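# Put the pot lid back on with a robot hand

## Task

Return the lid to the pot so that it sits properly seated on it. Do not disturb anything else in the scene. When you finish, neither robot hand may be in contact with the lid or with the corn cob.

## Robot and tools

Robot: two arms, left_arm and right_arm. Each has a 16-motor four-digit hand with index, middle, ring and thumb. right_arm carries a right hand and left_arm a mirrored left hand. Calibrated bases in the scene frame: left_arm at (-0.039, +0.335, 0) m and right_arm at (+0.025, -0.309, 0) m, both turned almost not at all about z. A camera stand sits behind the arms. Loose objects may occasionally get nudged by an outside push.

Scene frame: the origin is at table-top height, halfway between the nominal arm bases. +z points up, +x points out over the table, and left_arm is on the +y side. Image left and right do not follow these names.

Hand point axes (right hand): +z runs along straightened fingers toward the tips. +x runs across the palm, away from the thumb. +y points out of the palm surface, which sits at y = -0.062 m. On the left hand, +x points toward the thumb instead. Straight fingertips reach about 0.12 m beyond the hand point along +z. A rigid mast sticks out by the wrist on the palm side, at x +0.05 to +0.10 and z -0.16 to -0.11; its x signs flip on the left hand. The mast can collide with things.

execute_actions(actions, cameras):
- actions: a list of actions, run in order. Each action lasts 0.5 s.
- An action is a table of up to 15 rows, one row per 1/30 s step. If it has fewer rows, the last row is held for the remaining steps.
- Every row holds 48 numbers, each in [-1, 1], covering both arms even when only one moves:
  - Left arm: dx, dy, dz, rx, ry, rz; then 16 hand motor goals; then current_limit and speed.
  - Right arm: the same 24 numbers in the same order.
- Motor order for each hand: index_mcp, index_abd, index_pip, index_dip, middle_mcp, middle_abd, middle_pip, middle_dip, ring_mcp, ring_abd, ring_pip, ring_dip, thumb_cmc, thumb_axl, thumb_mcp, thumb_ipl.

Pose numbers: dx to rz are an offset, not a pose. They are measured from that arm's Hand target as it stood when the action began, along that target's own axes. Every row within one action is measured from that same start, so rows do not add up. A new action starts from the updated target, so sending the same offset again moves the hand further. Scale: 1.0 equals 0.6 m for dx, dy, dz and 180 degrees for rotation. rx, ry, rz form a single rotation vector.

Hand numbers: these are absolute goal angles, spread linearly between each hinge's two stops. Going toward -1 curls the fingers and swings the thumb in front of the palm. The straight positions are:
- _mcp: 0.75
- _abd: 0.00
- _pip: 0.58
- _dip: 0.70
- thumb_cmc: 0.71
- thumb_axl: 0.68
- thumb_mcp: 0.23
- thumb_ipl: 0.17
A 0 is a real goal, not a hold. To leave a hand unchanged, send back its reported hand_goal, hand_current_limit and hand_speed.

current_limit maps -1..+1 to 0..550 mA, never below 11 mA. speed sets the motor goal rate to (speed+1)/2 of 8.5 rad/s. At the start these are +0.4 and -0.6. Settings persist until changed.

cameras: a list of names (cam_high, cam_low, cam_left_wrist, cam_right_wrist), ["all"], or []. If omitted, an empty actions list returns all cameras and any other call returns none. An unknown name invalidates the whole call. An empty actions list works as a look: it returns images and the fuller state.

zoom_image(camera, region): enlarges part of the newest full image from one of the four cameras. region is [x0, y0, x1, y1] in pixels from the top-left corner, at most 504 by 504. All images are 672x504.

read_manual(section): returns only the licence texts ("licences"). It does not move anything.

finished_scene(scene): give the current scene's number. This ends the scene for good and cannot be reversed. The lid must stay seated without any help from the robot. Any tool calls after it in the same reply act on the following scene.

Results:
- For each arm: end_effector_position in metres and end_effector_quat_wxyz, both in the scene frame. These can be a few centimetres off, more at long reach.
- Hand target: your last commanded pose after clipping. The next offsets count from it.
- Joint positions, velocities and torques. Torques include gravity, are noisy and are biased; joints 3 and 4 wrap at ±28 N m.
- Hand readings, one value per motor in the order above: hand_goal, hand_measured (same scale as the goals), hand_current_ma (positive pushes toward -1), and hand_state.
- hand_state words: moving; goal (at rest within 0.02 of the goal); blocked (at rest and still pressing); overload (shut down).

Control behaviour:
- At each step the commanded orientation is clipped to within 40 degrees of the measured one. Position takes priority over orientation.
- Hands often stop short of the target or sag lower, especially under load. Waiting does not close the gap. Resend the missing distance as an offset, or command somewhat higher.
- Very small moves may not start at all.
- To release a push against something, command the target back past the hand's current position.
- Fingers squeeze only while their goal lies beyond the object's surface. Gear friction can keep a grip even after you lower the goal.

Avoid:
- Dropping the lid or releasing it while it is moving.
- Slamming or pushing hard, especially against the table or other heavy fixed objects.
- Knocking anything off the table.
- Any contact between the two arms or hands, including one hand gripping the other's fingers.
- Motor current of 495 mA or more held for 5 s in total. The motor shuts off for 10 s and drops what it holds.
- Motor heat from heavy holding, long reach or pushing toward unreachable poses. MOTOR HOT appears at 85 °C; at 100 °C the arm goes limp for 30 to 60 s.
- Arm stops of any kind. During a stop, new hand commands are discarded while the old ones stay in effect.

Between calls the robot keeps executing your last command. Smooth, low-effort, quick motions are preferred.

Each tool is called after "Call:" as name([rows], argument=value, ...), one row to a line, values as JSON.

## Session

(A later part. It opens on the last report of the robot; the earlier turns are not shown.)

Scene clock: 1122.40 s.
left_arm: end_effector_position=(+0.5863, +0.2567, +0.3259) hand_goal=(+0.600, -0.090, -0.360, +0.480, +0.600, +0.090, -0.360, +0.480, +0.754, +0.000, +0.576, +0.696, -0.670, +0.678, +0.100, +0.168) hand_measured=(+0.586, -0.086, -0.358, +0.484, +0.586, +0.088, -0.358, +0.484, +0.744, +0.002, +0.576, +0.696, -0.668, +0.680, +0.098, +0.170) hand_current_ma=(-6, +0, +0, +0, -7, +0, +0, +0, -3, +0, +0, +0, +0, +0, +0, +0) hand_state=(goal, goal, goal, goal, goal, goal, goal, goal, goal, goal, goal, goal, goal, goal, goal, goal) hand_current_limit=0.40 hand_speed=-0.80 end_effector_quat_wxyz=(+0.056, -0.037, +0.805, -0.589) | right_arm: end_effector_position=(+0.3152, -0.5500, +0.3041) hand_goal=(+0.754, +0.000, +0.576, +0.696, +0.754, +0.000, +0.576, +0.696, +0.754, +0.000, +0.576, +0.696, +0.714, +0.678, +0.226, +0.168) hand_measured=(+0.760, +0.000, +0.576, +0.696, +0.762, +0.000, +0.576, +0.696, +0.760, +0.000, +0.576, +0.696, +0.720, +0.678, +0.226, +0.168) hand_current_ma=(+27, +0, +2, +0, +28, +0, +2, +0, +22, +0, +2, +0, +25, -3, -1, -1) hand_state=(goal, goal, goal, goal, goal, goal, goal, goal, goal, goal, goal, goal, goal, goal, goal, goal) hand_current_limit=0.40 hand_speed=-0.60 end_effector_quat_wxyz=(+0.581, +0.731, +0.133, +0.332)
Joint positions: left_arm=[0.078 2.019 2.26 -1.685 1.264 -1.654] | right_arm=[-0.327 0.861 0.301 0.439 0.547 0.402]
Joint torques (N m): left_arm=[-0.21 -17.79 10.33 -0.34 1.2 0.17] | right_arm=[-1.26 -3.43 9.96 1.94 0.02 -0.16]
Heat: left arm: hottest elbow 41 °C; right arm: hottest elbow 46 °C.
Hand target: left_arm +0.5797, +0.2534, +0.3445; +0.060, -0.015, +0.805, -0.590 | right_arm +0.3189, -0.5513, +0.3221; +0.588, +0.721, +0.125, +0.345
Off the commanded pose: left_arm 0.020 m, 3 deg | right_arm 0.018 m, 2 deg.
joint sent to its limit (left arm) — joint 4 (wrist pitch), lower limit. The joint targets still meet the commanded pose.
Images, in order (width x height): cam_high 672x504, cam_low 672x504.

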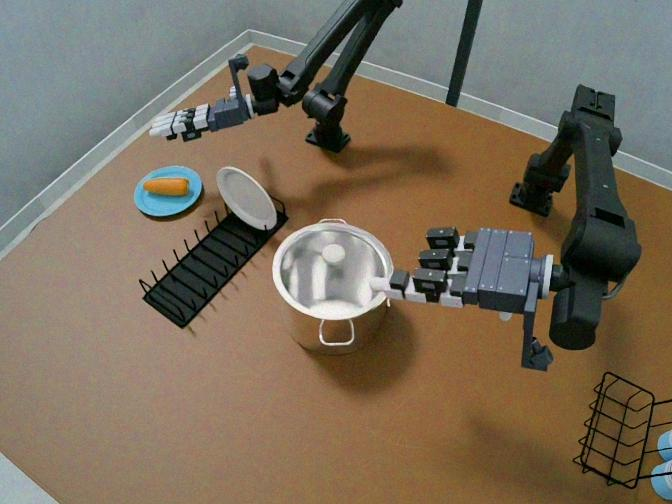

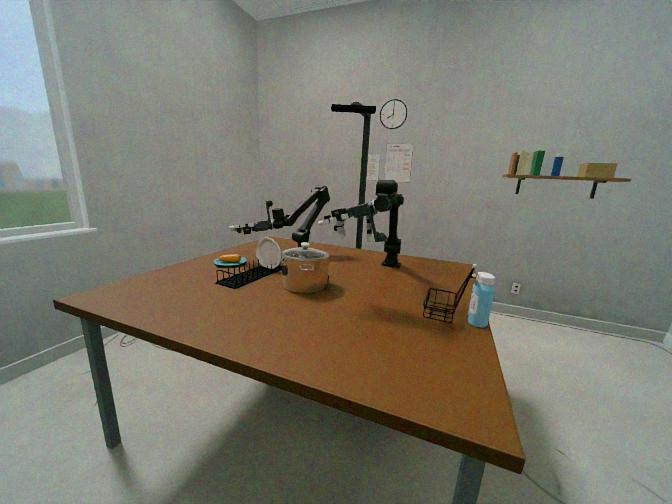

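Call:
zoom_image(camera="cam_low", region=[278, 244, 308, 268])

Call:
zoom_image(camera="cam_low", region=[304, 244, 334, 268])

Call:
zoom_image(camera="cam_high", region=[355, 265, 405, 315])

Call:
zoom_image(camera="cam_high", region=[265, 265, 315, 315])

Scaled by 16.800 from the camera's 672x504 image, which has a finer 960x720 frame.

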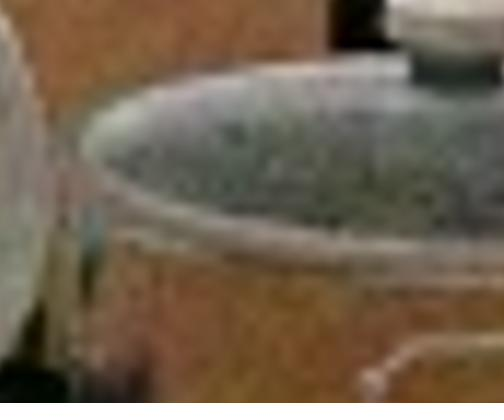

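Scaled by 16.800 from the camera's 672x504 image, which has a finer 960x720 frame.

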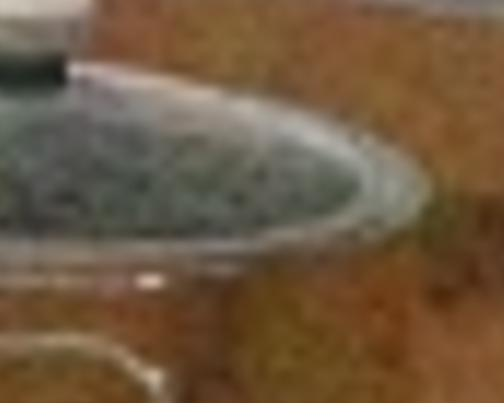

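Scaled by 10.080 from the camera's 672x504 image, which has a finer 960x720 frame.

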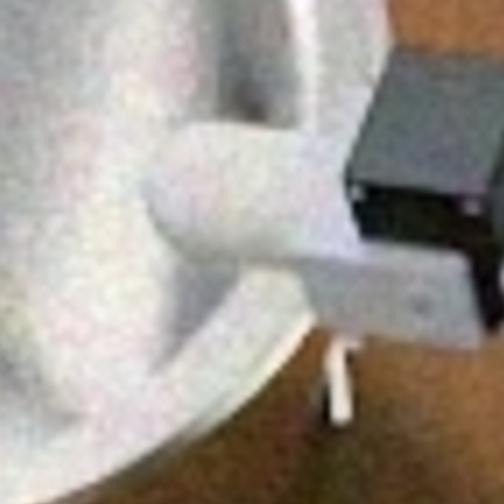

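Scaled by 10.080 from the camera's 672x504 image, which has a finer 960x720 frame.

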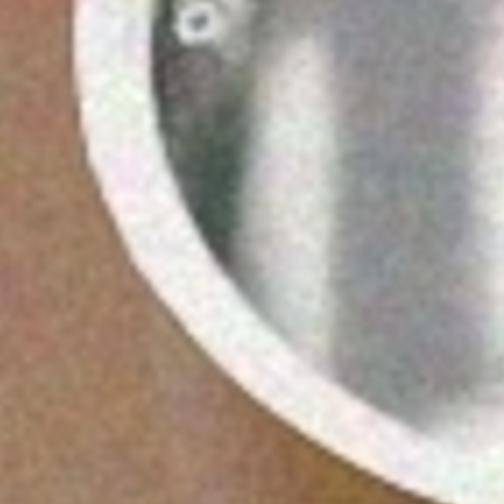

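Call:
execute_actions([
  [[0.002,0.0815,-0.0507,0,0,0,0.6,-0.09,-0.36,0.48,0.6,0.09,-0.36,0.48,0.754,0,0.576,0.696,-0.671,0.678,0.1,0.168,0.4,-0.8,0,0,0,0,0,0,0.754,0,0.576,0.696,0.754,0,0.576,0.696,0.754,0,0.576,0.696,0.714,0.678,0.226,0.168,0.4,-0.6]],
  [[0.002,0.0815,-0.0507,0,0,0,0.6,-0.09,-0.36,0.48,0.6,0.09,-0.36,0.48,0.754,0,0.576,0.696,0.7,0.678,0.2,0.168,0.4,-0.6,0,0,0,0,0,0,0.754,0,0.576,0.696,0.754,0,0.576,0.696,0.754,0,0.576,0.696,0.714,0.678,0.226,0.168,0.4,-0.6]],
  [[0,0,0,-0.097,0,0,0.6,-0.09,-0.36,0.48,0.6,0.09,-0.36,0.48,0.754,0,0.576,0.696,0.7,0.678,0.2,0.168,0.4,-0.6,0,0,0,0,0,0,0.754,0,0.576,0.696,0.754,0,0.576,0.696,0.754,0,0.576,0.696,0.714,0.678,0.226,0.168,0.4,-0.6]],
  [[0,0,0,-0.097,0,0,0.6,-0.09,-0.36,0.48,0.6,0.09,-0.36,0.48,0.754,0,0.576,0.696,0.7,0.678,0.2,0.168,0.4,-0.6,0,0,0,0,0,0,0.754,0,0.576,0.696,0.754,0,0.576,0.696,0.754,0,0.576,0.696,0.714,0.678,0.226,0.168,0.4,-0.6]],
], cameras=["cam_left_wrist","cam_high"])

Scene clock: 1282.77 s.
left_arm: end_effector_position=(+0.5667, +0.3392, +0.2467) hand_goal=(+0.600, -0.090, -0.360, +0.480, +0.600, +0.090, -0.360, +0.480, +0.754, +0.000, +0.576, +0.696, +0.700, +0.678, +0.200, +0.168) hand_measured=(+0.596, -0.086, -0.358, +0.484, +0.596, +0.088, -0.358, +0.484, +0.744, +0.002, +0.576, +0.696, +0.684, +0.680, +0.196, +0.170) hand_current_ma=(-1, +0, +0, +0, -1, +0, +0, +0, -3, +0, +0, +0, -7, +0, -1, +0) hand_state=(goal, goal, goal, goal, goal, goal, goal, goal, goal, goal, goal, goal, goal, goal, goal, goal) hand_current_limit=0.40 hand_speed=-0.60 end_effector_quat_wxyz=(+0.033, -0.031, +0.945, -0.323) | right_arm: end_effector_position=(+0.3152, -0.5500, +0.3041) hand_goal=(+0.754, +0.000, +0.576, +0.696, +0.754, +0.000, +0.576, +0.696, +0.754, +0.000, +0.576, +0.696, +0.714, +0.678, +0.226, +0.168) hand_measured=(+0.760, +0.000, +0.576, +0.696, +0.762, +0.000, +0.576, +0.696, +0.760, +0.000, +0.576, +0.696, +0.720, +0.678, +0.226, +0.168) hand_current_ma=(+27, +0, +2, +0, +28, +0, +2, +0, +22, +0, +2, +0, +25, -3, -1, -1) hand_state=(goal, goal, goal, goal, goal, goal, goal, goal, goal, goal, goal, goal, goal, goal, goal, goal) hand_current_limit=0.40 hand_speed=-0.60 end_effector_quat_wxyz=(+0.581, +0.731, +0.133, +0.332)
Joint positions: left_arm=[0.049 1.991 2.155 -1.685 0.659 -1.581] | right_arm=[-0.327 0.861 0.301 0.439 0.547 0.402]
Joint torques (N m): left_arm=[0.26 -15.15 15.45 -0.46 0.53 -0.25] | right_arm=[-1.26 -3.43 9.96 1.94 0.02 -0.16]
Heat: left arm: hottest elbow 40 °C; right arm: hottest elbow 47 °C.
Hand target: left_arm +0.5749, +0.3406, +0.2695; +0.053, -0.032, +0.945, -0.321 | right_arm +0.3189, -0.5513, +0.3221; +0.588, +0.721, +0.125, +0.345
Off the commanded pose: left_arm 0.024 m, 2 deg | right_arm 0.018 m, 2 deg.
joint sent to its limit (left arm) — joint 4 (wrist pitch), lower limit. The joint targets still meet the commanded pose.
camera_calibration:
cam_left_wrist: T_world_to_cam=[[0.840208, -0.426113, 0.335378, -0.442257], [-0.346326, 0.0542374, 0.936545, -0.121505], [-0.417264, -0.903043, -0.102003, 0.685855], [0, 0, 0, 1]] pos_world=[0.61569, 0.437495, 0.332077]
Images, in order (width x height): cam_high 672x504, cam_left_wrist 672x504.

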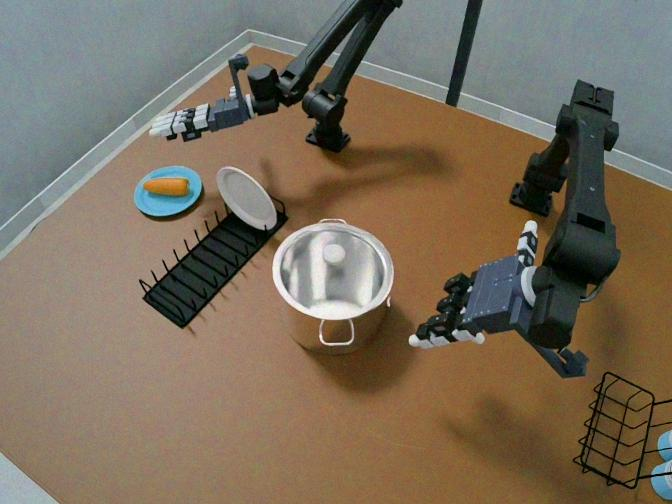

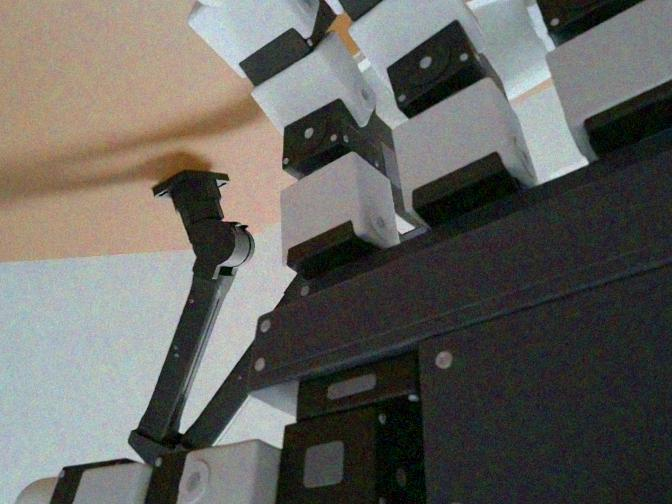

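Call:
execute_actions([
  [[0,0,0,-0.006,-0.046,-0.059,0.6,-0.09,-0.36,0.48,0.6,0.09,-0.36,0.48,0.754,0,0.576,0.696,0.7,0.678,0.2,0.168,0.4,-0.6,0,0,0,0,0,0,0.754,0,0.576,0.696,0.754,0,0.576,0.696,0.754,0,0.576,0.696,0.714,0.678,0.226,0.168,0.4,-0.6]],
  [[0,0,0,-0.006,-0.046,-0.059,0.6,-0.09,-0.36,0.48,0.6,0.09,-0.36,0.48,0.754,0,0.576,0.696,0.7,0.678,0.2,0.168,0.4,-0.6,0,0,0,0,0,0,0.754,0,0.576,0.696,0.754,0,0.576,0.696,0.754,0,0.576,0.696,0.714,0.678,0.226,0.168,0.4,-0.6]],
], cameras=["cam_left_wrist"])

Scene clock: 1301.73 s.
left_arm: end_effector_position=(+0.5753, +0.3416, +0.2516) hand_goal=(+0.600, -0.090, -0.360, +0.480, +0.600, +0.090, -0.360, +0.480, +0.754, +0.000, +0.576, +0.696, +0.700, +0.678, +0.200, +0.168) hand_measured=(+0.596, -0.086, -0.358, +0.484, +0.596, +0.088, -0.358, +0.484, +0.744, +0.002, +0.576, +0.696, +0.684, +0.680, +0.196, +0.170) hand_current_ma=(-1, +0, +0, +0, -1, +0, +0, +0, -3, +0, +0, +0, -7, +0, -1, +0) hand_state=(goal, goal, goal, goal, goal, goal, goal, goal, goal, goal, goal, goal, goal, goal, goal, goal) hand_current_limit=0.40 hand_speed=-0.60 end_effector_quat_wxyz=(+0.098, -0.221, +0.923, -0.299) | right_arm: end_effector_position=(+0.3152, -0.5500, +0.3041) hand_goal=(+0.754, +0.000, +0.576, +0.696, +0.754, +0.000, +0.576, +0.696, +0.754, +0.000, +0.576, +0.696, +0.714, +0.678, +0.226, +0.168) hand_measured=(+0.760, +0.000, +0.576, +0.696, +0.762, +0.000, +0.576, +0.696, +0.760, +0.000, +0.576, +0.696, +0.720, +0.678, +0.226, +0.168) hand_current_ma=(+27, +0, +2, +0, +28, +0, +2, +0, +22, +0, +2, +0, +25, -3, -1, -1) hand_state=(goal, goal, goal, goal, goal, goal, goal, goal, goal, goal, goal, goal, goal, goal, goal, goal) hand_current_limit=0.40 hand_speed=-0.60 end_effector_quat_wxyz=(+0.581, +0.731, +0.133, +0.332)
Joint positions: left_arm=[0.049 1.899 2.019 -1.36 0.558 -2.064] | right_arm=[-0.327 0.861 0.301 0.439 0.547 0.402]
Joint torques (N m): left_arm=[0.09 -16.91 10.96 0.9 0.43 -0.25] | right_arm=[-1.26 -3.43 9.96 1.92 0.02 -0.17]
Heat: left arm: hottest elbow 42 °C; right arm: hottest elbow 47 °C.
Hand target: left_arm +0.5749, +0.3406, +0.2693; +0.127, -0.252, +0.912, -0.299 | right_arm +0.3189, -0.5513, +0.3221; +0.588, +0.721, +0.125, +0.345
Off the commanded pose: left_arm 0.018 m, 5 deg | right_arm 0.018 m, 2 deg.
joint sent to its limit (left arm) — joint 6 (wrist roll), lower limit. The joint targets are off in orientation, not in position.
camera_calibration:
cam_left_wrist: T_world_to_cam=[[0.941835, -0.066299, 0.32947, -0.629908], [-0.335018, -0.107537, 0.936055, -0.0743526], [-0.0266294, -0.991988, -0.123493, 0.5031], [0, 0, 0, 1]] pos_world=[0.581757, 0.449311, 0.339263]
Images, in order (width x height): cam_left_wrist 672x504.

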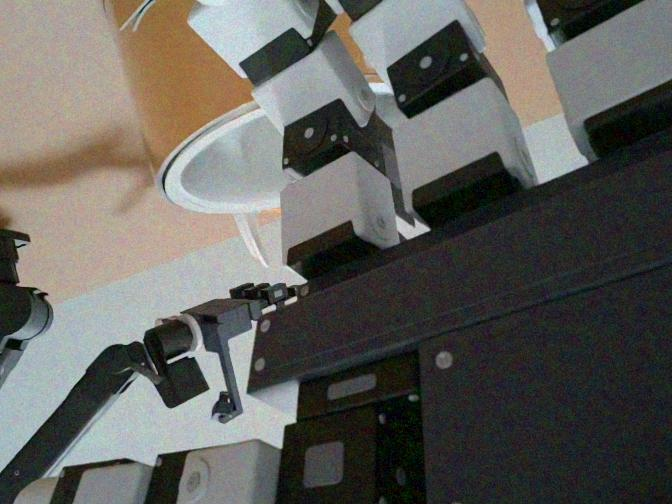

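Now the pot rim is visible. Zoom in.

Call:
zoom_image(camera="cam_left_wrist", region=[140, 80, 300, 220])

Call:
zoom_image(camera="cam_left_wrist", region=[150, 100, 220, 160])

Scaled by 3.150 from the camera's 672x504 image, which has a finer 960x720 frame.

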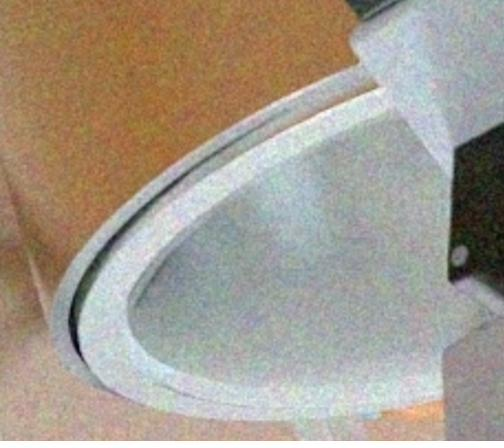

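Scaled by 7.200 from the camera's 672x504 image, which has a finer 960x720 frame.

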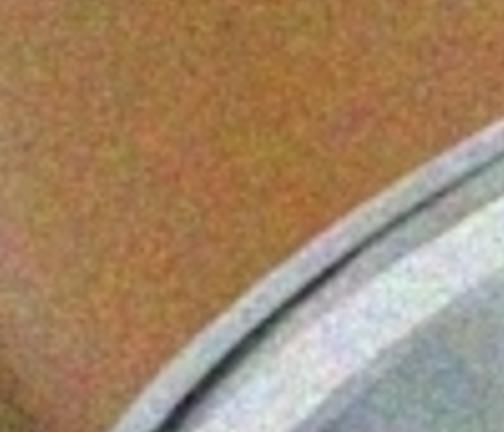

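Call:
zoom_image(camera="cam_left_wrist", region=[150, 150, 220, 220])

Call:
zoom_image(camera="cam_left_wrist", region=[200, 170, 300, 230])

Call:
zoom_image(camera="cam_left_wrist", region=[200, 80, 270, 140])

Scaled by 7.200 from the camera's 672x504 image, which has a finer 960x720 frame.

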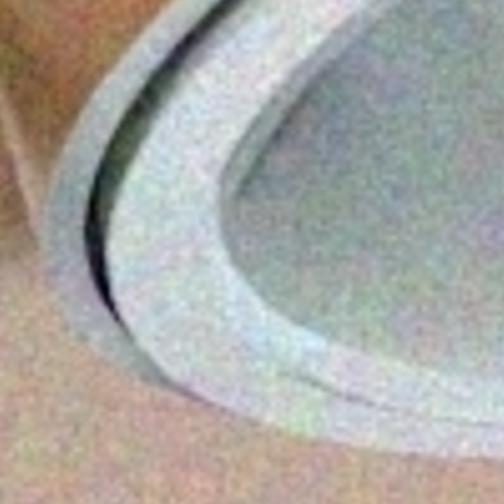

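Scaled by 5.040 from the camera's 672x504 image, which has a finer 960x720 frame.

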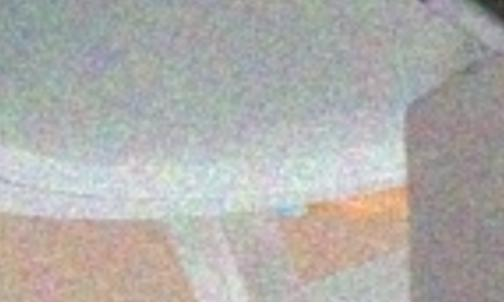

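Scaled by 7.200 from the camera's 672x504 image, which has a finer 960x720 frame.

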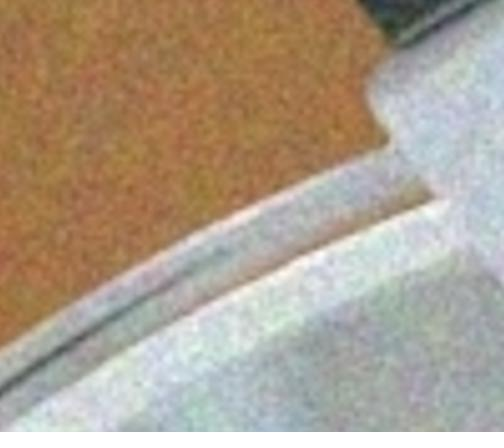

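Call:
execute_actions([
  [[0,0,0,0.006,0.046,0.059,0.6,-0.09,-0.36,0.48,0.6,0.09,-0.36,0.48,0.754,0,0.576,0.696,0.7,0.678,0.2,0.168,0.4,-0.6,0,0,0,0,0,0,0.754,0,0.576,0.696,0.754,0,0.576,0.696,0.754,0,0.576,0.696,0.714,0.678,0.226,0.168,0.4,-0.6]],
  [[0,0,0,0.006,0.046,0.059,0.6,-0.09,-0.36,0.48,0.6,0.09,-0.36,0.48,0.754,0,0.576,0.696,0.7,0.678,0.2,0.168,0.4,-0.6,0,0,0,0,0,0,0.754,0,0.576,0.696,0.754,0,0.576,0.696,0.754,0,0.576,0.696,0.714,0.678,0.226,0.168,0.4,-0.6]],
  [[0,0,0,0.097,0,0,0.6,-0.09,-0.36,0.48,0.6,0.09,-0.36,0.48,0.754,0,0.576,0.696,-0.671,0.678,0.1,0.168,0.4,-0.6,0,0,0,0,0,0,0.754,0,0.576,0.696,0.754,0,0.576,0.696,0.754,0,0.576,0.696,0.714,0.678,0.226,0.168,0.4,-0.6]],
  [[0,0,0,0.097,0,0,0.6,-0.09,-0.36,0.48,0.6,0.09,-0.36,0.48,0.754,0,0.576,0.696,-0.671,0.678,0.1,0.168,0.4,-0.6,0,0,0,0,0,0,0.754,0,0.576,0.696,0.754,0,0.576,0.696,0.754,0,0.576,0.696,0.714,0.678,0.226,0.168,0.4,-0.6]],
  [[-0.002,-0.0815,0.0507,0,0,0,0.6,-0.09,-0.36,0.48,0.6,0.09,-0.36,0.48,0.754,0,0.576,0.696,-0.671,0.678,0.1,0.168,0.4,-0.6,0,0,0,0,0,0,0.754,0,0.576,0.696,0.754,0,0.576,0.696,0.754,0,0.576,0.696,0.714,0.678,0.226,0.168,0.4,-0.6]],
  [[-0.002,-0.0815,0.0507,0,0,0,0.6,-0.09,-0.36,0.48,0.6,0.09,-0.36,0.48,0.754,0,0.576,0.696,-0.671,0.678,0.1,0.168,0.4,-0.6,0,0,0,0,0,0,0.754,0,0.576,0.696,0.754,0,0.576,0.696,0.754,0,0.576,0.696,0.714,0.678,0.226,0.168,0.4,-0.6]],
])

Scene clock: 1392.57 s.
left_arm: end_effector_position=(+0.5734, +0.2523, +0.3278) hand_goal=(+0.600, -0.090, -0.360, +0.480, +0.600, +0.090, -0.360, +0.480, +0.754, +0.000, +0.576, +0.696, -0.670, +0.678, +0.100, +0.168) hand_measured=(+0.592, -0.086, -0.358, +0.484, +0.592, +0.088, -0.358, +0.484, +0.738, +0.002, +0.574, +0.696, -0.666, +0.680, +0.100, +0.170) hand_current_ma=(-2, +0, +0, +0, -2, +0, +0, +0, -7, +0, +0, +0, +1, +0, +0, +0) hand_state=(goal, goal, goal, goal, goal, goal, goal, goal, goal, goal, goal, goal, goal, goal, goal, goal) hand_current_limit=0.40 hand_speed=-0.60 end_effector_quat_wxyz=(+0.058, -0.024, +0.805, -0.590) | right_arm: end_effector_position=(+0.3152, -0.5500, +0.3041) hand_goal=(+0.754, +0.000, +0.576, +0.696, +0.754, +0.000, +0.576, +0.696, +0.754, +0.000, +0.576, +0.696, +0.714, +0.678, +0.226, +0.168) hand_measured=(+0.760, +0.000, +0.576, +0.696, +0.762, +0.000, +0.576, +0.696, +0.760, +0.000, +0.576, +0.696, +0.720, +0.678, +0.226, +0.168) hand_current_ma=(+27, +0, +2, +0, +28, +0, +2, +0, +22, +0, +2, +0, +25, -3, -1, -1) hand_state=(goal, goal, goal, goal, goal, goal, goal, goal, goal, goal, goal, goal, goal, goal, goal, goal) hand_current_limit=0.40 hand_speed=-0.60 end_effector_quat_wxyz=(+0.581, +0.731, +0.133, +0.332)
Joint positions: left_arm=[0.073 1.976 2.197 -1.685 1.269 -1.614] | right_arm=[-0.327 0.861 0.301 0.439 0.547 0.402]
Joint torques (N m): left_arm=[0.26 -14.04 15.57 -0.27 1.04 -0.2] | right_arm=[-1.32 -3.43 9.96 1.94 0.02 -0.16]
Heat: left arm: hottest shoulder 41 °C; right arm: hottest elbow 47 °C.
Hand target: left_arm +0.5797, +0.2535, +0.3445; +0.060, -0.015, +0.805, -0.590 | right_arm +0.3189, -0.5513, +0.3221; +0.588, +0.721, +0.125, +0.345
Off the commanded pose: left_arm 0.018 m, 1 deg | right_arm 0.018 m, 2 deg.
joint sent to its limit (left arm) — joint 4 (wrist pitch), lower limit. The joint targets still meet the commanded pose.

Call:
execute_actions([
  [[0.0145,-0.022,0.0833,0,0.0215,0.0078,0.6,-0.09,-0.36,0.48,0.6,0.09,-0.36,0.48,0.754,0,0.576,0.696,-0.671,0.678,0.1,0.168,0.4,-0.6,0,0,0,0,0,0,0.754,0,0.576,0.696,0.754,0,0.576,0.696,0.754,0,0.576,0.696,0.714,0.678,0.226,0.168,0.4,-0.6]],
  [[0.0092,-0.022,0.0833,0,0.0215,0.0078,0.6,-0.09,-0.36,0.48,0.6,0.09,-0.36,0.48,0.754,0,0.576,0.696,-0.671,0.678,0.1,0.168,0.4,-0.6,0,0,0,0,0,0,0.754,0,0.576,0.696,0.754,0,0.576,0.696,0.754,0,0.576,0.696,0.714,0.678,0.226,0.168,0.4,-0.6]],
  [[0.003,-0.022,0.0833,0,0.0215,0.0078,0.6,-0.09,-0.36,0.48,0.6,0.09,-0.36,0.48,0.754,0,0.576,0.696,-0.671,0.678,0.1,0.168,0.4,-0.6,0,0,0,0,0,0,0.754,0,0.576,0.696,0.754,0,0.576,0.696,0.754,0,0.576,0.696,0.714,0.678,0.226,0.168,0.4,-0.6]],
  [[-0.003,-0.022,0.0833,0,0.0215,0.0078,0.6,-0.09,-0.36,0.48,0.6,0.09,-0.36,0.48,0.754,0,0.576,0.696,-0.671,0.678,0.1,0.168,0.4,-0.6,0,0,0,0,0,0,0.754,0,0.576,0.696,0.754,0,0.576,0.696,0.754,0,0.576,0.696,0.714,0.678,0.226,0.168,0.4,-0.6]],
  [[-0.0093,-0.022,0.0833,0,0.0215,0.0078,0.6,-0.09,-0.36,0.48,0.6,0.09,-0.36,0.48,0.754,0,0.576,0.696,-0.671,0.678,0.1,0.168,0.4,-0.6,0,0,0,0,0,0,0.754,0,0.576,0.696,0.754,0,0.576,0.696,0.754,0,0.576,0.696,0.714,0.678,0.226,0.168,0.4,-0.6]],
])

Scene clock: 1413.00 s.
left_arm: end_effector_position=(+0.5537, -0.0061, +0.3163) hand_goal=(+0.600, -0.090, -0.360, +0.480, +0.600, +0.090, -0.360, +0.480, +0.754, +0.000, +0.576, +0.696, -0.670, +0.678, +0.100, +0.168) hand_measured=(+0.592, -0.086, -0.358, +0.484, +0.592, +0.088, -0.358, +0.484, +0.738, +0.002, +0.574, +0.696, -0.666, +0.680, +0.100, +0.170) hand_current_ma=(-2, +0, +0, +0, -2, +0, +0, +0, -7, +0, +0, +0, +1, +0, +0, +0) hand_state=(goal, goal, goal, goal, goal, goal, goal, goal, goal, goal, goal, goal, goal, goal, goal, goal) hand_current_limit=0.40 hand_speed=-0.60 end_effector_quat_wxyz=(-0.045, +0.130, +0.804, -0.579) | right_arm: end_effector_position=(+0.3152, -0.5500, +0.3041) hand_goal=(+0.754, +0.000, +0.576, +0.696, +0.754, +0.000, +0.576, +0.696, +0.754, +0.000, +0.576, +0.696, +0.714, +0.678, +0.226, +0.168) hand_measured=(+0.760, +0.000, +0.576, +0.696, +0.762, +0.000, +0.576, +0.696, +0.760, +0.000, +0.576, +0.696, +0.720, +0.678, +0.226, +0.168) hand_current_ma=(+27, +0, +2, +0, +28, +0, +2, +0, +22, +0, +2, +0, +25, -3, -1, -1) hand_state=(goal, goal, goal, goal, goal, goal, goal, goal, goal, goal, goal, goal, goal, goal, goal, goal) hand_current_limit=0.40 hand_speed=-0.60 end_effector_quat_wxyz=(+0.581, +0.731, +0.133, +0.332)
Joint positions: left_arm=[-0.343 2.194 2.536 -1.679 1.23 -1.736] | right_arm=[-0.327 0.861 0.301 0.439 0.547 0.402]
Joint torques (N m): left_arm=[0.67 -16.03 15.34 -0.13 1 -0.22] | right_arm=[-1.32 -3.43 9.96 1.94 0.02 -0.17]
Heat: left arm: hottest elbow 45 °C; right arm: hottest elbow 47 °C.
Hand target: left_arm +0.5597, -0.0051, +0.3293; -0.040, +0.133, +0.803, -0.579 | right_arm +0.3189, -0.5513, +0.3221; +0.588, +0.721, +0.125, +0.345
Off the commanded pose: left_arm 0.014 m, 1 deg | right_arm 0.018 m, 2 deg.

Call:
execute_actions([
  [[-0.001,0.039,0.0205,0,0,0,0.6,-0.09,-0.36,0.48,0.6,0.09,-0.36,0.48,0.754,0,0.576,0.696,-0.671,0.678,0.1,0.168,0.4,-0.6,0,0,0,0,0,0,0.754,0,0.576,0.696,0.754,0,0.576,0.696,0.754,0,0.576,0.696,0.714,0.678,0.226,0.168,0.4,-0.6]],
  [[-0.001,0.039,0.0205,0,0,0,0.6,-0.09,-0.36,0.48,0.6,0.09,-0.36,0.48,0.754,0,0.576,0.696,-0.671,0.678,0.1,0.168,0.4,-0.6,0,0,0,0,0,0,0.754,0,0.576,0.696,0.754,0,0.576,0.696,0.754,0,0.576,0.696,0.714,0.678,0.226,0.168,0.4,-0.6]],
], cameras=["cam_low","cam_high"])

Call:
zoom_image(camera="cam_low", region=[270, 210, 350, 280])

Scene clock: 1428.00 s.
left_arm: end_effector_position=(+0.5668, -0.0098, +0.2670) hand_goal=(+0.600, -0.090, -0.360, +0.480, +0.600, +0.090, -0.360, +0.480, +0.754, +0.000, +0.576, +0.696, -0.670, +0.678, +0.100, +0.168) hand_measured=(+0.592, -0.086, -0.358, +0.484, +0.592, +0.088, -0.358, +0.484, +0.738, +0.002, +0.574, +0.696, -0.666, +0.680, +0.100, +0.170) hand_current_ma=(-2, +0, +0, +0, -2, +0, +0, +0, -7, +0, +0, +0, +1, +0, +0, +0) hand_state=(goal, goal, goal, goal, goal, goal, goal, goal, goal, goal, goal, goal, goal, goal, goal, goal) hand_current_limit=0.40 hand_speed=-0.60 end_effector_quat_wxyz=(-0.045, +0.130, +0.805, -0.577) | right_arm: end_effector_position=(+0.3152, -0.5500, +0.3041) hand_goal=(+0.754, +0.000, +0.576, +0.696, +0.754, +0.000, +0.576, +0.696, +0.754, +0.000, +0.576, +0.696, +0.714, +0.678, +0.226, +0.168) hand_measured=(+0.760, +0.000, +0.576, +0.696, +0.762, +0.000, +0.576, +0.696, +0.760, +0.000, +0.576, +0.696, +0.720, +0.678, +0.226, +0.168) hand_current_ma=(+27, +0, +2, +0, +28, +0, +2, +0, +22, +0, +2, +0, +25, -3, -1, -1) hand_state=(goal, goal, goal, goal, goal, goal, goal, goal, goal, goal, goal, goal, goal, goal, goal, goal) hand_current_limit=0.40 hand_speed=-0.60 end_effector_quat_wxyz=(+0.581, +0.731, +0.133, +0.332)
Joint positions: left_arm=[-0.343 2.192 2.4 -1.545 1.225 -1.736] | right_arm=[-0.327 0.861 0.301 0.439 0.547 0.402]
Joint torques (N m): left_arm=[-0.26 -18.84 10.22 0.7 1.11 -0.19] | right_arm=[-1.26 -3.43 9.96 1.94 0.02 -0.16]
Heat: left arm: hottest elbow 45 °C; right arm: hottest elbow 47 °C.
Hand target: left_arm +0.5632, -0.0143, +0.2773; -0.040, +0.133, +0.803, -0.579 | right_arm +0.3189, -0.5513, +0.3221; +0.588, +0.721, +0.125, +0.345
Off the commanded pose: left_arm 0.012 m, 1 deg | right_arm 0.018 m, 2 deg.
Images, in order (width x height): cam_high 672x504, cam_low 672x504.

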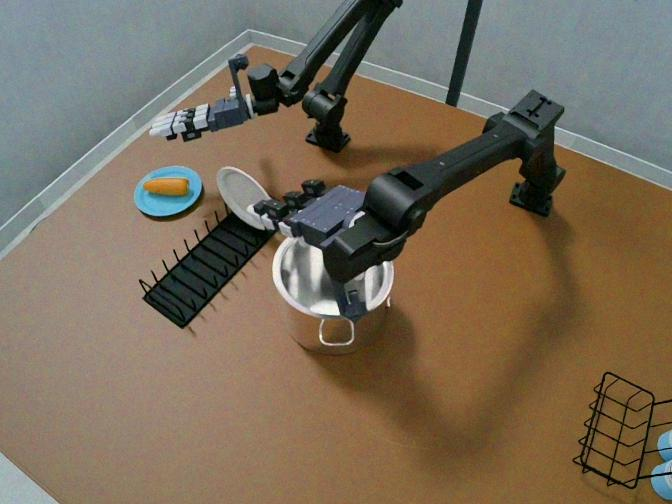

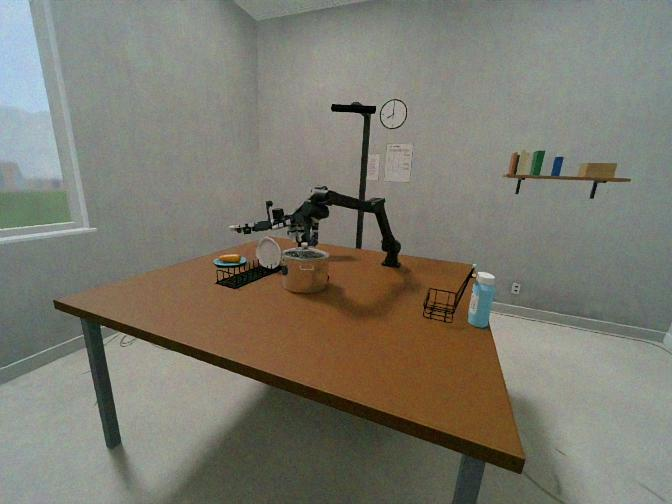

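Scaled by 6.300 from the camera's 672x504 image, which has a finer 960x720 frame.

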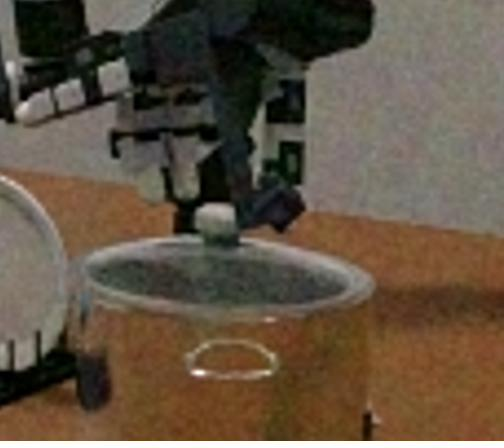

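Call:
execute_actions([
  [[0.0155,0.0273,0.0295,0,0,0,0.6,-0.09,-0.36,0.48,0.6,0.09,-0.36,0.48,0.754,0,0.576,0.696,-0.671,0.678,0.1,0.168,0.4,-0.6,0,0,0,0,0,0,0.754,0,0.576,0.696,0.754,0,0.576,0.696,0.754,0,0.576,0.696,0.714,0.678,0.226,0.168,0.4,-0.6]],
], cameras=["cam_low"])

Call:
zoom_image(camera="cam_low", region=[270, 210, 350, 280])

Scene clock: 1434.93 s.
left_arm: end_effector_position=(+0.5589, -0.0163, +0.2353) hand_goal=(+0.600, -0.090, -0.360, +0.480, +0.600, +0.090, -0.360, +0.480, +0.754, +0.000, +0.576, +0.696, -0.670, +0.678, +0.100, +0.168) hand_measured=(+0.592, -0.086, -0.360, +0.482, +0.594, +0.088, -0.362, +0.478, +0.738, +0.002, +0.574, +0.696, -0.668, +0.680, +0.102, +0.170) hand_current_ma=(-3, +0, +0, +0, -1, +0, +0, +0, -7, +0, +0, +0, +0, +0, +0, +0) hand_state=(goal, goal, goal, goal, goal, goal, goal, goal, goal, goal, goal, goal, goal, goal, goal, goal) hand_current_limit=0.40 hand_speed=-0.60 end_effector_quat_wxyz=(-0.051, +0.124, +0.806, -0.577) | right_arm: end_effector_position=(+0.3152, -0.5500, +0.3041) hand_goal=(+0.754, +0.000, +0.576, +0.696, +0.754, +0.000, +0.576, +0.696, +0.754, +0.000, +0.576, +0.696, +0.714, +0.678, +0.226, +0.168) hand_measured=(+0.760, +0.000, +0.576, +0.696, +0.762, +0.000, +0.576, +0.696, +0.760, +0.000, +0.576, +0.696, +0.720, +0.678, +0.226, +0.168) hand_current_ma=(+27, +0, +2, +0, +28, +0, +2, +0, +22, +0, +2, +0, +25, -3, -1, -1) hand_state=(goal, goal, goal, goal, goal, goal, goal, goal, goal, goal, goal, goal, goal, goal, goal, goal) hand_current_limit=0.40 hand_speed=-0.60 end_effector_quat_wxyz=(+0.581, +0.731, +0.133, +0.332)
Joint positions: left_arm=[-0.355 2.148 2.239 -1.402 1.224 -1.78] | right_arm=[-0.327 0.861 0.301 0.439 0.547 0.402]
Joint torques (N m): left_arm=[-1.03 -19.66 10.78 0.85 0.99 -0.21] | right_arm=[-1.26 -3.43 9.95 1.94 0.02 -0.17]
Heat: left arm: hottest elbow 44 °C; right arm: hottest elbow 47 °C.
Hand target: left_arm +0.5532, -0.0233, +0.2552; -0.040, +0.133, +0.803, -0.579 | right_arm +0.3189, -0.5513, +0.3221; +0.588, +0.721, +0.125, +0.345
Off the commanded pose: left_arm 0.022 m, 2 deg | right_arm 0.018 m, 2 deg.
Images, in order (width x height): cam_low 672x504.

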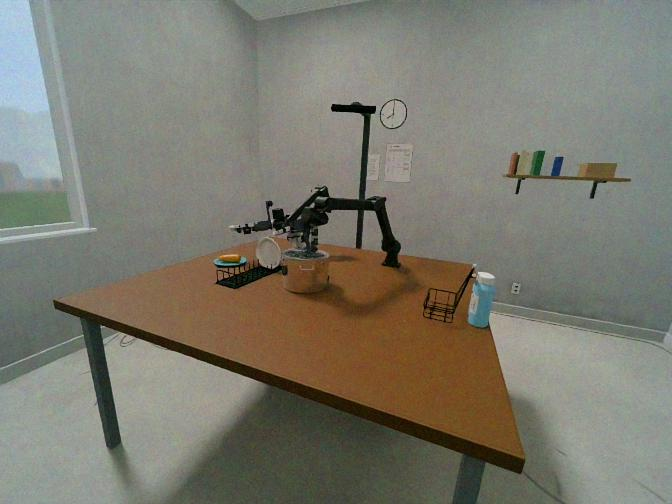

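Scaled by 6.300 from the camera's 672x504 image, which has a finer 960x720 frame.

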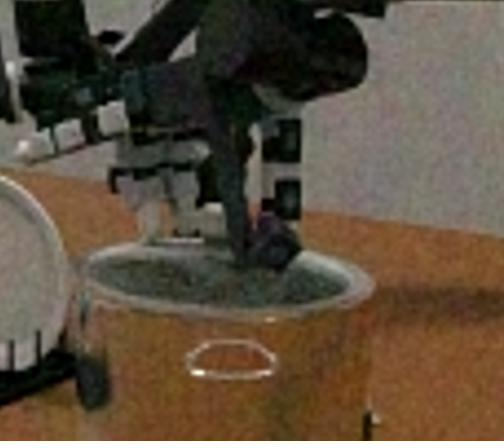

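Call:
execute_actions([
  [[-0.0043,-0.0328,-0.0062,0,0,0,0.6,-0.09,-0.36,0.48,0.6,0.09,-0.36,0.48,0.754,0,0.576,0.696,-0.671,0.678,0.1,0.168,0.4,-0.6,0,0,0,0,0,0,0.754,0,0.576,0.696,0.754,0,0.576,0.696,0.754,0,0.576,0.696,0.714,0.678,0.226,0.168,0.4,-0.6]],
])

Scene clock: 1444.10 s.
left_arm: end_effector_position=(+0.5549, -0.0175, +0.2354) hand_goal=(+0.600, -0.090, -0.360, +0.480, +0.600, +0.090, -0.360, +0.480, +0.754, +0.000, +0.576, +0.696, -0.670, +0.678, +0.100, +0.168) hand_measured=(+0.592, -0.086, -0.360, +0.482, +0.594, +0.088, -0.362, +0.478, +0.738, +0.002, +0.574, +0.696, -0.668, +0.680, +0.102, +0.170) hand_current_ma=(-3, +0, +0, +0, -1, +0, +0, +0, -7, +0, +0, +0, +0, +0, +0, +0) hand_state=(goal, goal, goal, goal, goal, goal, goal, goal, goal, goal, goal, goal, goal, goal, goal, goal) hand_current_limit=0.40 hand_speed=-0.60 end_effector_quat_wxyz=(-0.060, +0.115, +0.807, -0.575) | right_arm: end_effector_position=(+0.3152, -0.5500, +0.3041) hand_goal=(+0.754, +0.000, +0.576, +0.696, +0.754, +0.000, +0.576, +0.696, +0.754, +0.000, +0.576, +0.696, +0.714, +0.678, +0.226, +0.168) hand_measured=(+0.760, +0.000, +0.576, +0.696, +0.762, +0.000, +0.576, +0.696, +0.760, +0.000, +0.576, +0.696, +0.720, +0.678, +0.226, +0.168) hand_current_ma=(+27, +0, +2, +0, +28, +0, +2, +0, +22, +0, +2, +0, +25, -3, -1, -1) hand_state=(goal, goal, goal, goal, goal, goal, goal, goal, goal, goal, goal, goal, goal, goal, goal, goal) hand_current_limit=0.40 hand_speed=-0.60 end_effector_quat_wxyz=(+0.581, +0.731, +0.133, +0.332)
Joint positions: left_arm=[-0.359 2.148 2.239 -1.408 1.222 -1.801] | right_arm=[-0.327 0.861 0.301 0.439 0.547 0.402]
Joint torques (N m): left_arm=[-1.03 -19.43 15.31 -0.14 0.98 -0.21] | right_arm=[-1.26 -3.43 9.96 1.94 0.02 -0.17]
Heat: left arm: hottest elbow 44 °C; right arm: hottest elbow 47 °C.
Hand target: left_arm +0.5531, -0.0265, +0.2752; -0.041, +0.133, +0.803, -0.579 | right_arm +0.3189, -0.5513, +0.3221; +0.588, +0.721, +0.125, +0.345
Off the commanded pose: left_arm 0.041 m, 3 deg | right_arm 0.018 m, 2 deg.

Call:
execute_actions([
  [[-0.0055,-0.0158,-0.0062,0,0,0,0.6,-0.09,-0.36,0.48,0.6,0.09,-0.36,0.48,0.754,0,0.576,0.696,-0.671,0.678,0.1,0.168,0.4,-0.6,0,0,0,0,0,0,0.754,0,0.576,0.696,0.754,0,0.576,0.696,0.754,0,0.576,0.696,0.714,0.678,0.226,0.168,0.4,-0.6]],
])

Scene clock: 1449.70 s.
left_arm: end_effector_position=(+0.5547, -0.0174, +0.2532) hand_goal=(+0.600, -0.090, -0.360, +0.480, +0.600, +0.090, -0.360, +0.480, +0.754, +0.000, +0.576, +0.696, -0.670, +0.678, +0.100, +0.168) hand_measured=(+0.592, -0.086, -0.360, +0.482, +0.594, +0.088, -0.362, +0.478, +0.738, +0.002, +0.574, +0.696, -0.668, +0.680, +0.102, +0.170) hand_current_ma=(-3, +0, +0, +0, -1, +0, +0, +0, -7, +0, +0, +0, +0, +0, +0, +0) hand_state=(goal, goal, goal, goal, goal, goal, goal, goal, goal, goal, goal, goal, goal, goal, goal, goal) hand_current_limit=0.40 hand_speed=-0.60 end_effector_quat_wxyz=(-0.057, +0.116, +0.807, -0.576) | right_arm: end_effector_position=(+0.3152, -0.5500, +0.3041) hand_goal=(+0.754, +0.000, +0.576, +0.696, +0.754, +0.000, +0.576, +0.696, +0.754, +0.000, +0.576, +0.696, +0.714, +0.678, +0.226, +0.168) hand_measured=(+0.760, +0.000, +0.576, +0.696, +0.762, +0.000, +0.576, +0.696, +0.760, +0.000, +0.576, +0.696, +0.720, +0.678, +0.226, +0.168) hand_current_ma=(+27, +0, +2, +0, +28, +0, +2, +0, +22, +0, +2, +0, +25, -3, -1, -1) hand_state=(goal, goal, goal, goal, goal, goal, goal, goal, goal, goal, goal, goal, goal, goal, goal, goal) hand_current_limit=0.40 hand_speed=-0.60 end_effector_quat_wxyz=(+0.581, +0.731, +0.133, +0.332)
Joint positions: left_arm=[-0.359 2.148 2.285 -1.444 1.221 -1.806] | right_arm=[-0.327 0.861 0.301 0.439 0.547 0.402]
Joint torques (N m): left_arm=[-0.73 -18.67 16.1 -0.1 1 -0.15] | right_arm=[-1.32 -3.43 9.95 1.92 0.02 -0.17]
Heat: left arm: hottest elbow 44 °C; right arm: hottest elbow 47 °C.
Hand target: left_arm +0.5555, -0.0267, +0.2857; -0.040, +0.133, +0.803, -0.579 | right_arm +0.3189, -0.5513, +0.3221; +0.588, +0.721, +0.125, +0.345
Off the commanded pose: left_arm 0.034 m, 3 deg | right_arm 0.018 m, 2 deg.

Call:
execute_actions([
  [[0.0073,0.0312,0.0103,0,0,0,0.6,-0.09,-0.36,0.48,0.6,0.09,-0.36,0.48,0.754,0,0.576,0.696,-0.671,0.678,0.1,0.168,0.4,-0.6,0,0,0,0,0,0,0.754,0,0.576,0.696,0.754,0,0.576,0.696,0.754,0,0.576,0.696,0.714,0.678,0.226,0.168,0.4,-0.6]],
], cameras=["cam_low"])

Call:
zoom_image(camera="cam_low", region=[270, 210, 350, 280])

Scene clock: 1466.20 s.
left_arm: end_effector_position=(+0.5577, -0.0184, +0.2481) hand_goal=(+0.600, -0.090, -0.360, +0.480, +0.600, +0.090, -0.360, +0.480, +0.754, +0.000, +0.576, +0.696, -0.670, +0.678, +0.100, +0.168) hand_measured=(+0.592, -0.086, -0.360, +0.482, +0.594, +0.088, -0.362, +0.478, +0.738, +0.002, +0.574, +0.696, -0.668, +0.680, +0.102, +0.170) hand_current_ma=(-3, +0, +0, +0, -1, +0, +0, +0, -7, +0, +0, +0, +0, +0, +0, +0) hand_state=(goal, goal, goal, goal, goal, goal, goal, goal, goal, goal, goal, goal, goal, goal, goal, goal) hand_current_limit=0.40 hand_speed=-0.60 end_effector_quat_wxyz=(-0.052, +0.120, +0.806, -0.577) | right_arm: end_effector_position=(+0.3152, -0.5500, +0.3041) hand_goal=(+0.754, +0.000, +0.576, +0.696, +0.754, +0.000, +0.576, +0.696, +0.754, +0.000, +0.576, +0.696, +0.714, +0.678, +0.226, +0.168) hand_measured=(+0.760, +0.000, +0.576, +0.696, +0.762, +0.000, +0.576, +0.696, +0.760, +0.000, +0.576, +0.696, +0.720, +0.678, +0.226, +0.168) hand_current_ma=(+27, +0, +2, +0, +28, +0, +2, +0, +22, +0, +2, +0, +25, -3, -1, -1) hand_state=(goal, goal, goal, goal, goal, goal, goal, goal, goal, goal, goal, goal, goal, goal, goal, goal) hand_current_limit=0.40 hand_speed=-0.60 end_effector_quat_wxyz=(+0.581, +0.731, +0.133, +0.332)
Joint positions: left_arm=[-0.359 2.148 2.271 -1.418 1.221 -1.806] | right_arm=[-0.327 0.861 0.301 0.439 0.547 0.402]
Joint torques (N m): left_arm=[-0.97 -19.66 10.74 0.76 1.02 -0.07] | right_arm=[-1.26 -3.43 9.95 1.94 0.02 -0.16]
Heat: left arm: hottest elbow 47 °C; right arm: hottest elbow 47 °C.
Hand target: left_arm +0.5531, -0.0257, +0.2657; -0.040, +0.133, +0.803, -0.579 | right_arm +0.3189, -0.5513, +0.3221; +0.588, +0.721, +0.125, +0.345
Off the commanded pose: left_arm 0.020 m, 2 deg | right_arm 0.018 m, 2 deg.
Images, in order (width x height): cam_low 672x504.

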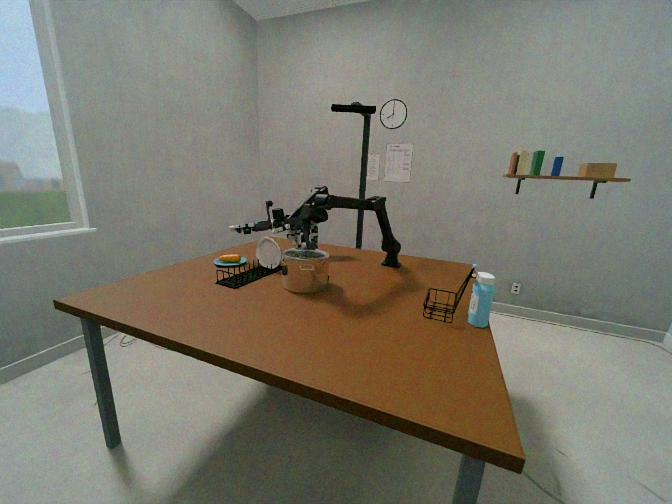

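Scaled by 6.300 from the camera's 672x504 image, which has a finer 960x720 frame.

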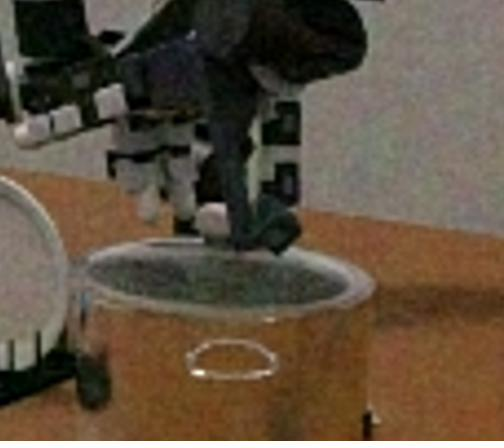

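Call:
execute_actions([
  [[0,0.0063,0.0022,0,0,0,0.384,-0.1,-0.372,0.478,0.384,0.1,-0.372,0.478,0.754,0,0.576,0.696,-0.671,0.678,-0.079,0.168,0.4,-0.6,0,0,0,0,0,0,0.754,0,0.576,0.696,0.754,0,0.576,0.696,0.754,0,0.576,0.696,0.714,0.678,0.226,0.168,0.4,-0.6]],
  [[0,0,0,0,0,0,0.25,-0.1,-0.372,0.478,0.25,0.1,-0.372,0.478,0.754,0,0.576,0.696,-0.671,0.678,-0.18,0.168,0.4,-0.8,0,0,0,0,0,0,0.754,0,0.576,0.696,0.754,0,0.576,0.696,0.754,0,0.576,0.696,0.714,0.678,0.226,0.168,0.4,-0.6]],
  [[0,0,0,0,0,0,0.15,-0.1,-0.372,0.478,0.15,0.1,-0.372,0.478,0.754,0,0.576,0.696,-0.671,0.678,-0.28,0.168,0.4,-0.8,0,0,0,0,0,0,0.754,0,0.576,0.696,0.754,0,0.576,0.696,0.754,0,0.576,0.696,0.714,0.678,0.226,0.168,0.4,-0.6]],
], cameras=["cam_low","cam_high"])

Call:
zoom_image(camera="cam_low", region=[270, 210, 350, 280])

Scene clock: 1487.63 s.
left_arm: end_effector_position=(+0.5577, -0.0203, +0.2439) hand_goal=(+0.150, -0.100, -0.372, +0.478, +0.150, +0.100, -0.372, +0.478, +0.754, +0.000, +0.576, +0.696, -0.670, +0.678, -0.280, +0.168) hand_measured=(+0.262, -0.094, -0.342, +0.494, +0.262, +0.090, -0.338, +0.490, +0.738, +0.002, +0.574, +0.696, -0.666, +0.680, -0.102, +0.208) hand_current_ma=(+252, +1, +23, +7, +252, -2, +26, +5, -7, +0, +0, +0, +1, +0, +385, +61) hand_state=(blocked, goal, blocked, goal, blocked, goal, blocked, goal, goal, goal, goal, goal, goal, goal, blocked, blocked) hand_current_limit=0.40 hand_speed=-0.80 end_effector_quat_wxyz=(-0.051, +0.122, +0.806, -0.577) | right_arm: end_effector_position=(+0.3152, -0.5500, +0.3041) hand_goal=(+0.754, +0.000, +0.576, +0.696, +0.754, +0.000, +0.576, +0.696, +0.754, +0.000, +0.576, +0.696, +0.714, +0.678, +0.226, +0.168) hand_measured=(+0.760, +0.000, +0.576, +0.696, +0.762, +0.000, +0.576, +0.696, +0.760, +0.000, +0.576, +0.696, +0.720, +0.678, +0.226, +0.168) hand_current_ma=(+27, +0, +2, +0, +28, +0, +2, +0, +22, +0, +2, +0, +25, -3, -1, -1) hand_state=(goal, goal, goal, goal, goal, goal, goal, goal, goal, goal, goal, goal, goal, goal, goal, goal) hand_current_limit=0.40 hand_speed=-0.60 end_effector_quat_wxyz=(+0.581, +0.731, +0.133, +0.332)
Joint positions: left_arm=[-0.361 2.147 2.259 -1.403 1.221 -1.806] | right_arm=[-0.327 0.861 0.301 0.439 0.547 0.402]
Joint torques (N m): left_arm=[-0.67 -19.84 10.81 0.65 0.97 -0.08] | right_arm=[-1.26 -3.43 9.96 1.92 0.02 -0.17]
Heat: left arm: hottest elbow 45 °C; right arm: hottest elbow 47 °C.
Hand target: left_arm +0.5534, -0.0258, +0.2616; -0.040, +0.133, +0.803, -0.579 | right_arm +0.3189, -0.5513, +0.3221; +0.588, +0.721, +0.125, +0.345
Off the commanded pose: left_arm 0.019 m, 2 deg | right_arm 0.018 m, 2 deg.
Images, in order (width x height): cam_high 672x504, cam_low 672x504.

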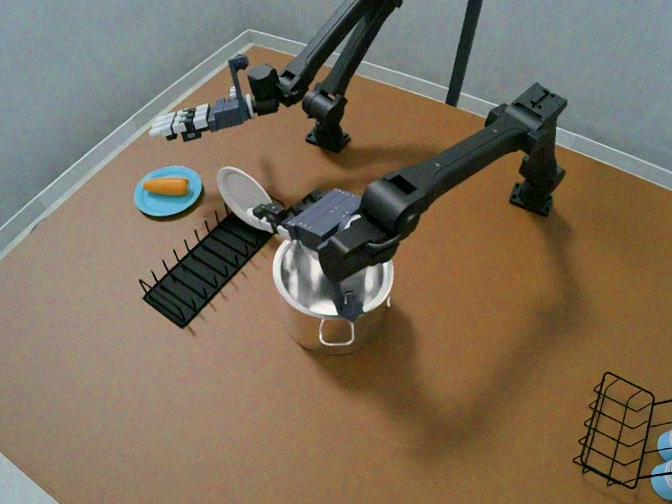

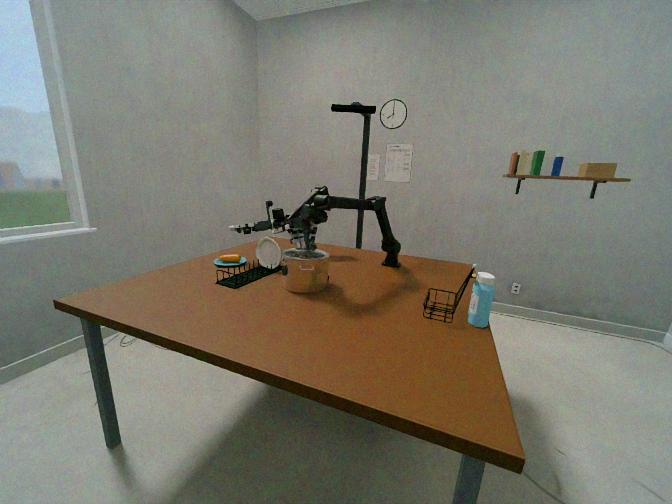

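Scaled by 6.300 from the camera's 672x504 image, which has a finer 960x720 frame.

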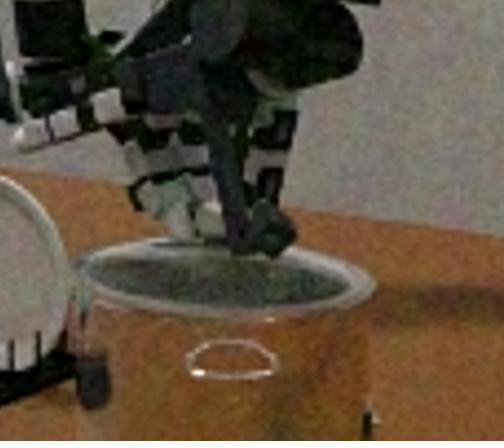

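Call:
execute_actions([
  [[0,-0.0278,-0.0215,0,0,0,0.15,-0.1,-0.372,0.478,0.15,0.1,-0.372,0.478,0.754,0,0.576,0.696,-0.671,0.678,-0.28,0.168,0.4,-0.8,0,0,0,0,0,0,0.754,0,0.576,0.696,0.754,0,0.576,0.696,0.754,0,0.576,0.696,0.714,0.678,0.226,0.168,0.4,-0.6]],
  [[0,-0.0158,-0.0052,0,0,0,0.15,-0.1,-0.372,0.478,0.15,0.1,-0.372,0.478,0.754,0,0.576,0.696,-0.671,0.678,-0.28,0.168,0.4,-0.8,0,0,0,0,0,0,0.754,0,0.576,0.696,0.754,0,0.576,0.696,0.754,0,0.576,0.696,0.714,0.678,0.226,0.168,0.4,-0.6]],
])

Scene clock: 1498.53 s.
left_arm: end_effector_position=(+0.5542, -0.0186, +0.2476) hand_goal=(+0.150, -0.100, -0.372, +0.478, +0.150, +0.100, -0.372, +0.478, +0.754, +0.000, +0.576, +0.696, -0.670, +0.678, -0.280, +0.168) hand_measured=(+0.256, -0.094, -0.336, +0.498, +0.262, +0.078, -0.338, +0.490, +0.738, +0.002, +0.574, +0.696, -0.668, +0.680, -0.102, +0.208) hand_current_ma=(+229, +1, +30, +11, +252, -11, +26, +5, -7, +0, +0, +0, +0, +0, +385, +61) hand_state=(blocked, goal, blocked, blocked, blocked, blocked, blocked, goal, goal, goal, goal, goal, goal, goal, blocked, blocked) hand_current_limit=0.40 hand_speed=-0.80 end_effector_quat_wxyz=(-0.052, +0.130, +0.806, -0.576) | right_arm: end_effector_position=(+0.3152, -0.5500, +0.3041) hand_goal=(+0.754, +0.000, +0.576, +0.696, +0.754, +0.000, +0.576, +0.696, +0.754, +0.000, +0.576, +0.696, +0.714, +0.678, +0.226, +0.168) hand_measured=(+0.760, +0.000, +0.576, +0.696, +0.762, +0.000, +0.576, +0.696, +0.760, +0.000, +0.576, +0.696, +0.720, +0.678, +0.226, +0.168) hand_current_ma=(+27, +0, +2, +0, +28, +0, +2, +0, +22, +0, +2, +0, +25, -3, -1, -1) hand_state=(goal, goal, goal, goal, goal, goal, goal, goal, goal, goal, goal, goal, goal, goal, goal, goal) hand_current_limit=0.40 hand_speed=-0.60 end_effector_quat_wxyz=(+0.581, +0.731, +0.133, +0.332)
Joint positions: left_arm=[-0.361 2.147 2.271 -1.449 1.222 -1.764] | right_arm=[-0.327 0.861 0.301 0.439 0.547 0.402]
Joint torques (N m): left_arm=[0.38 -19.19 16.84 -1.01 1.09 -0.36] | right_arm=[-1.26 -3.43 9.96 1.95 0.02 -0.17]
Heat: left arm: hottest shoulder 44 °C; right arm: hottest elbow 47 °C.
Hand target: left_arm +0.5526, -0.0188, +0.2915; -0.040, +0.134, +0.803, -0.579 | right_arm +0.3189, -0.5513, +0.3221; +0.588, +0.721, +0.125, +0.345
Off the commanded pose: left_arm 0.044 m, 2 deg | right_arm 0.018 m, 2 deg.


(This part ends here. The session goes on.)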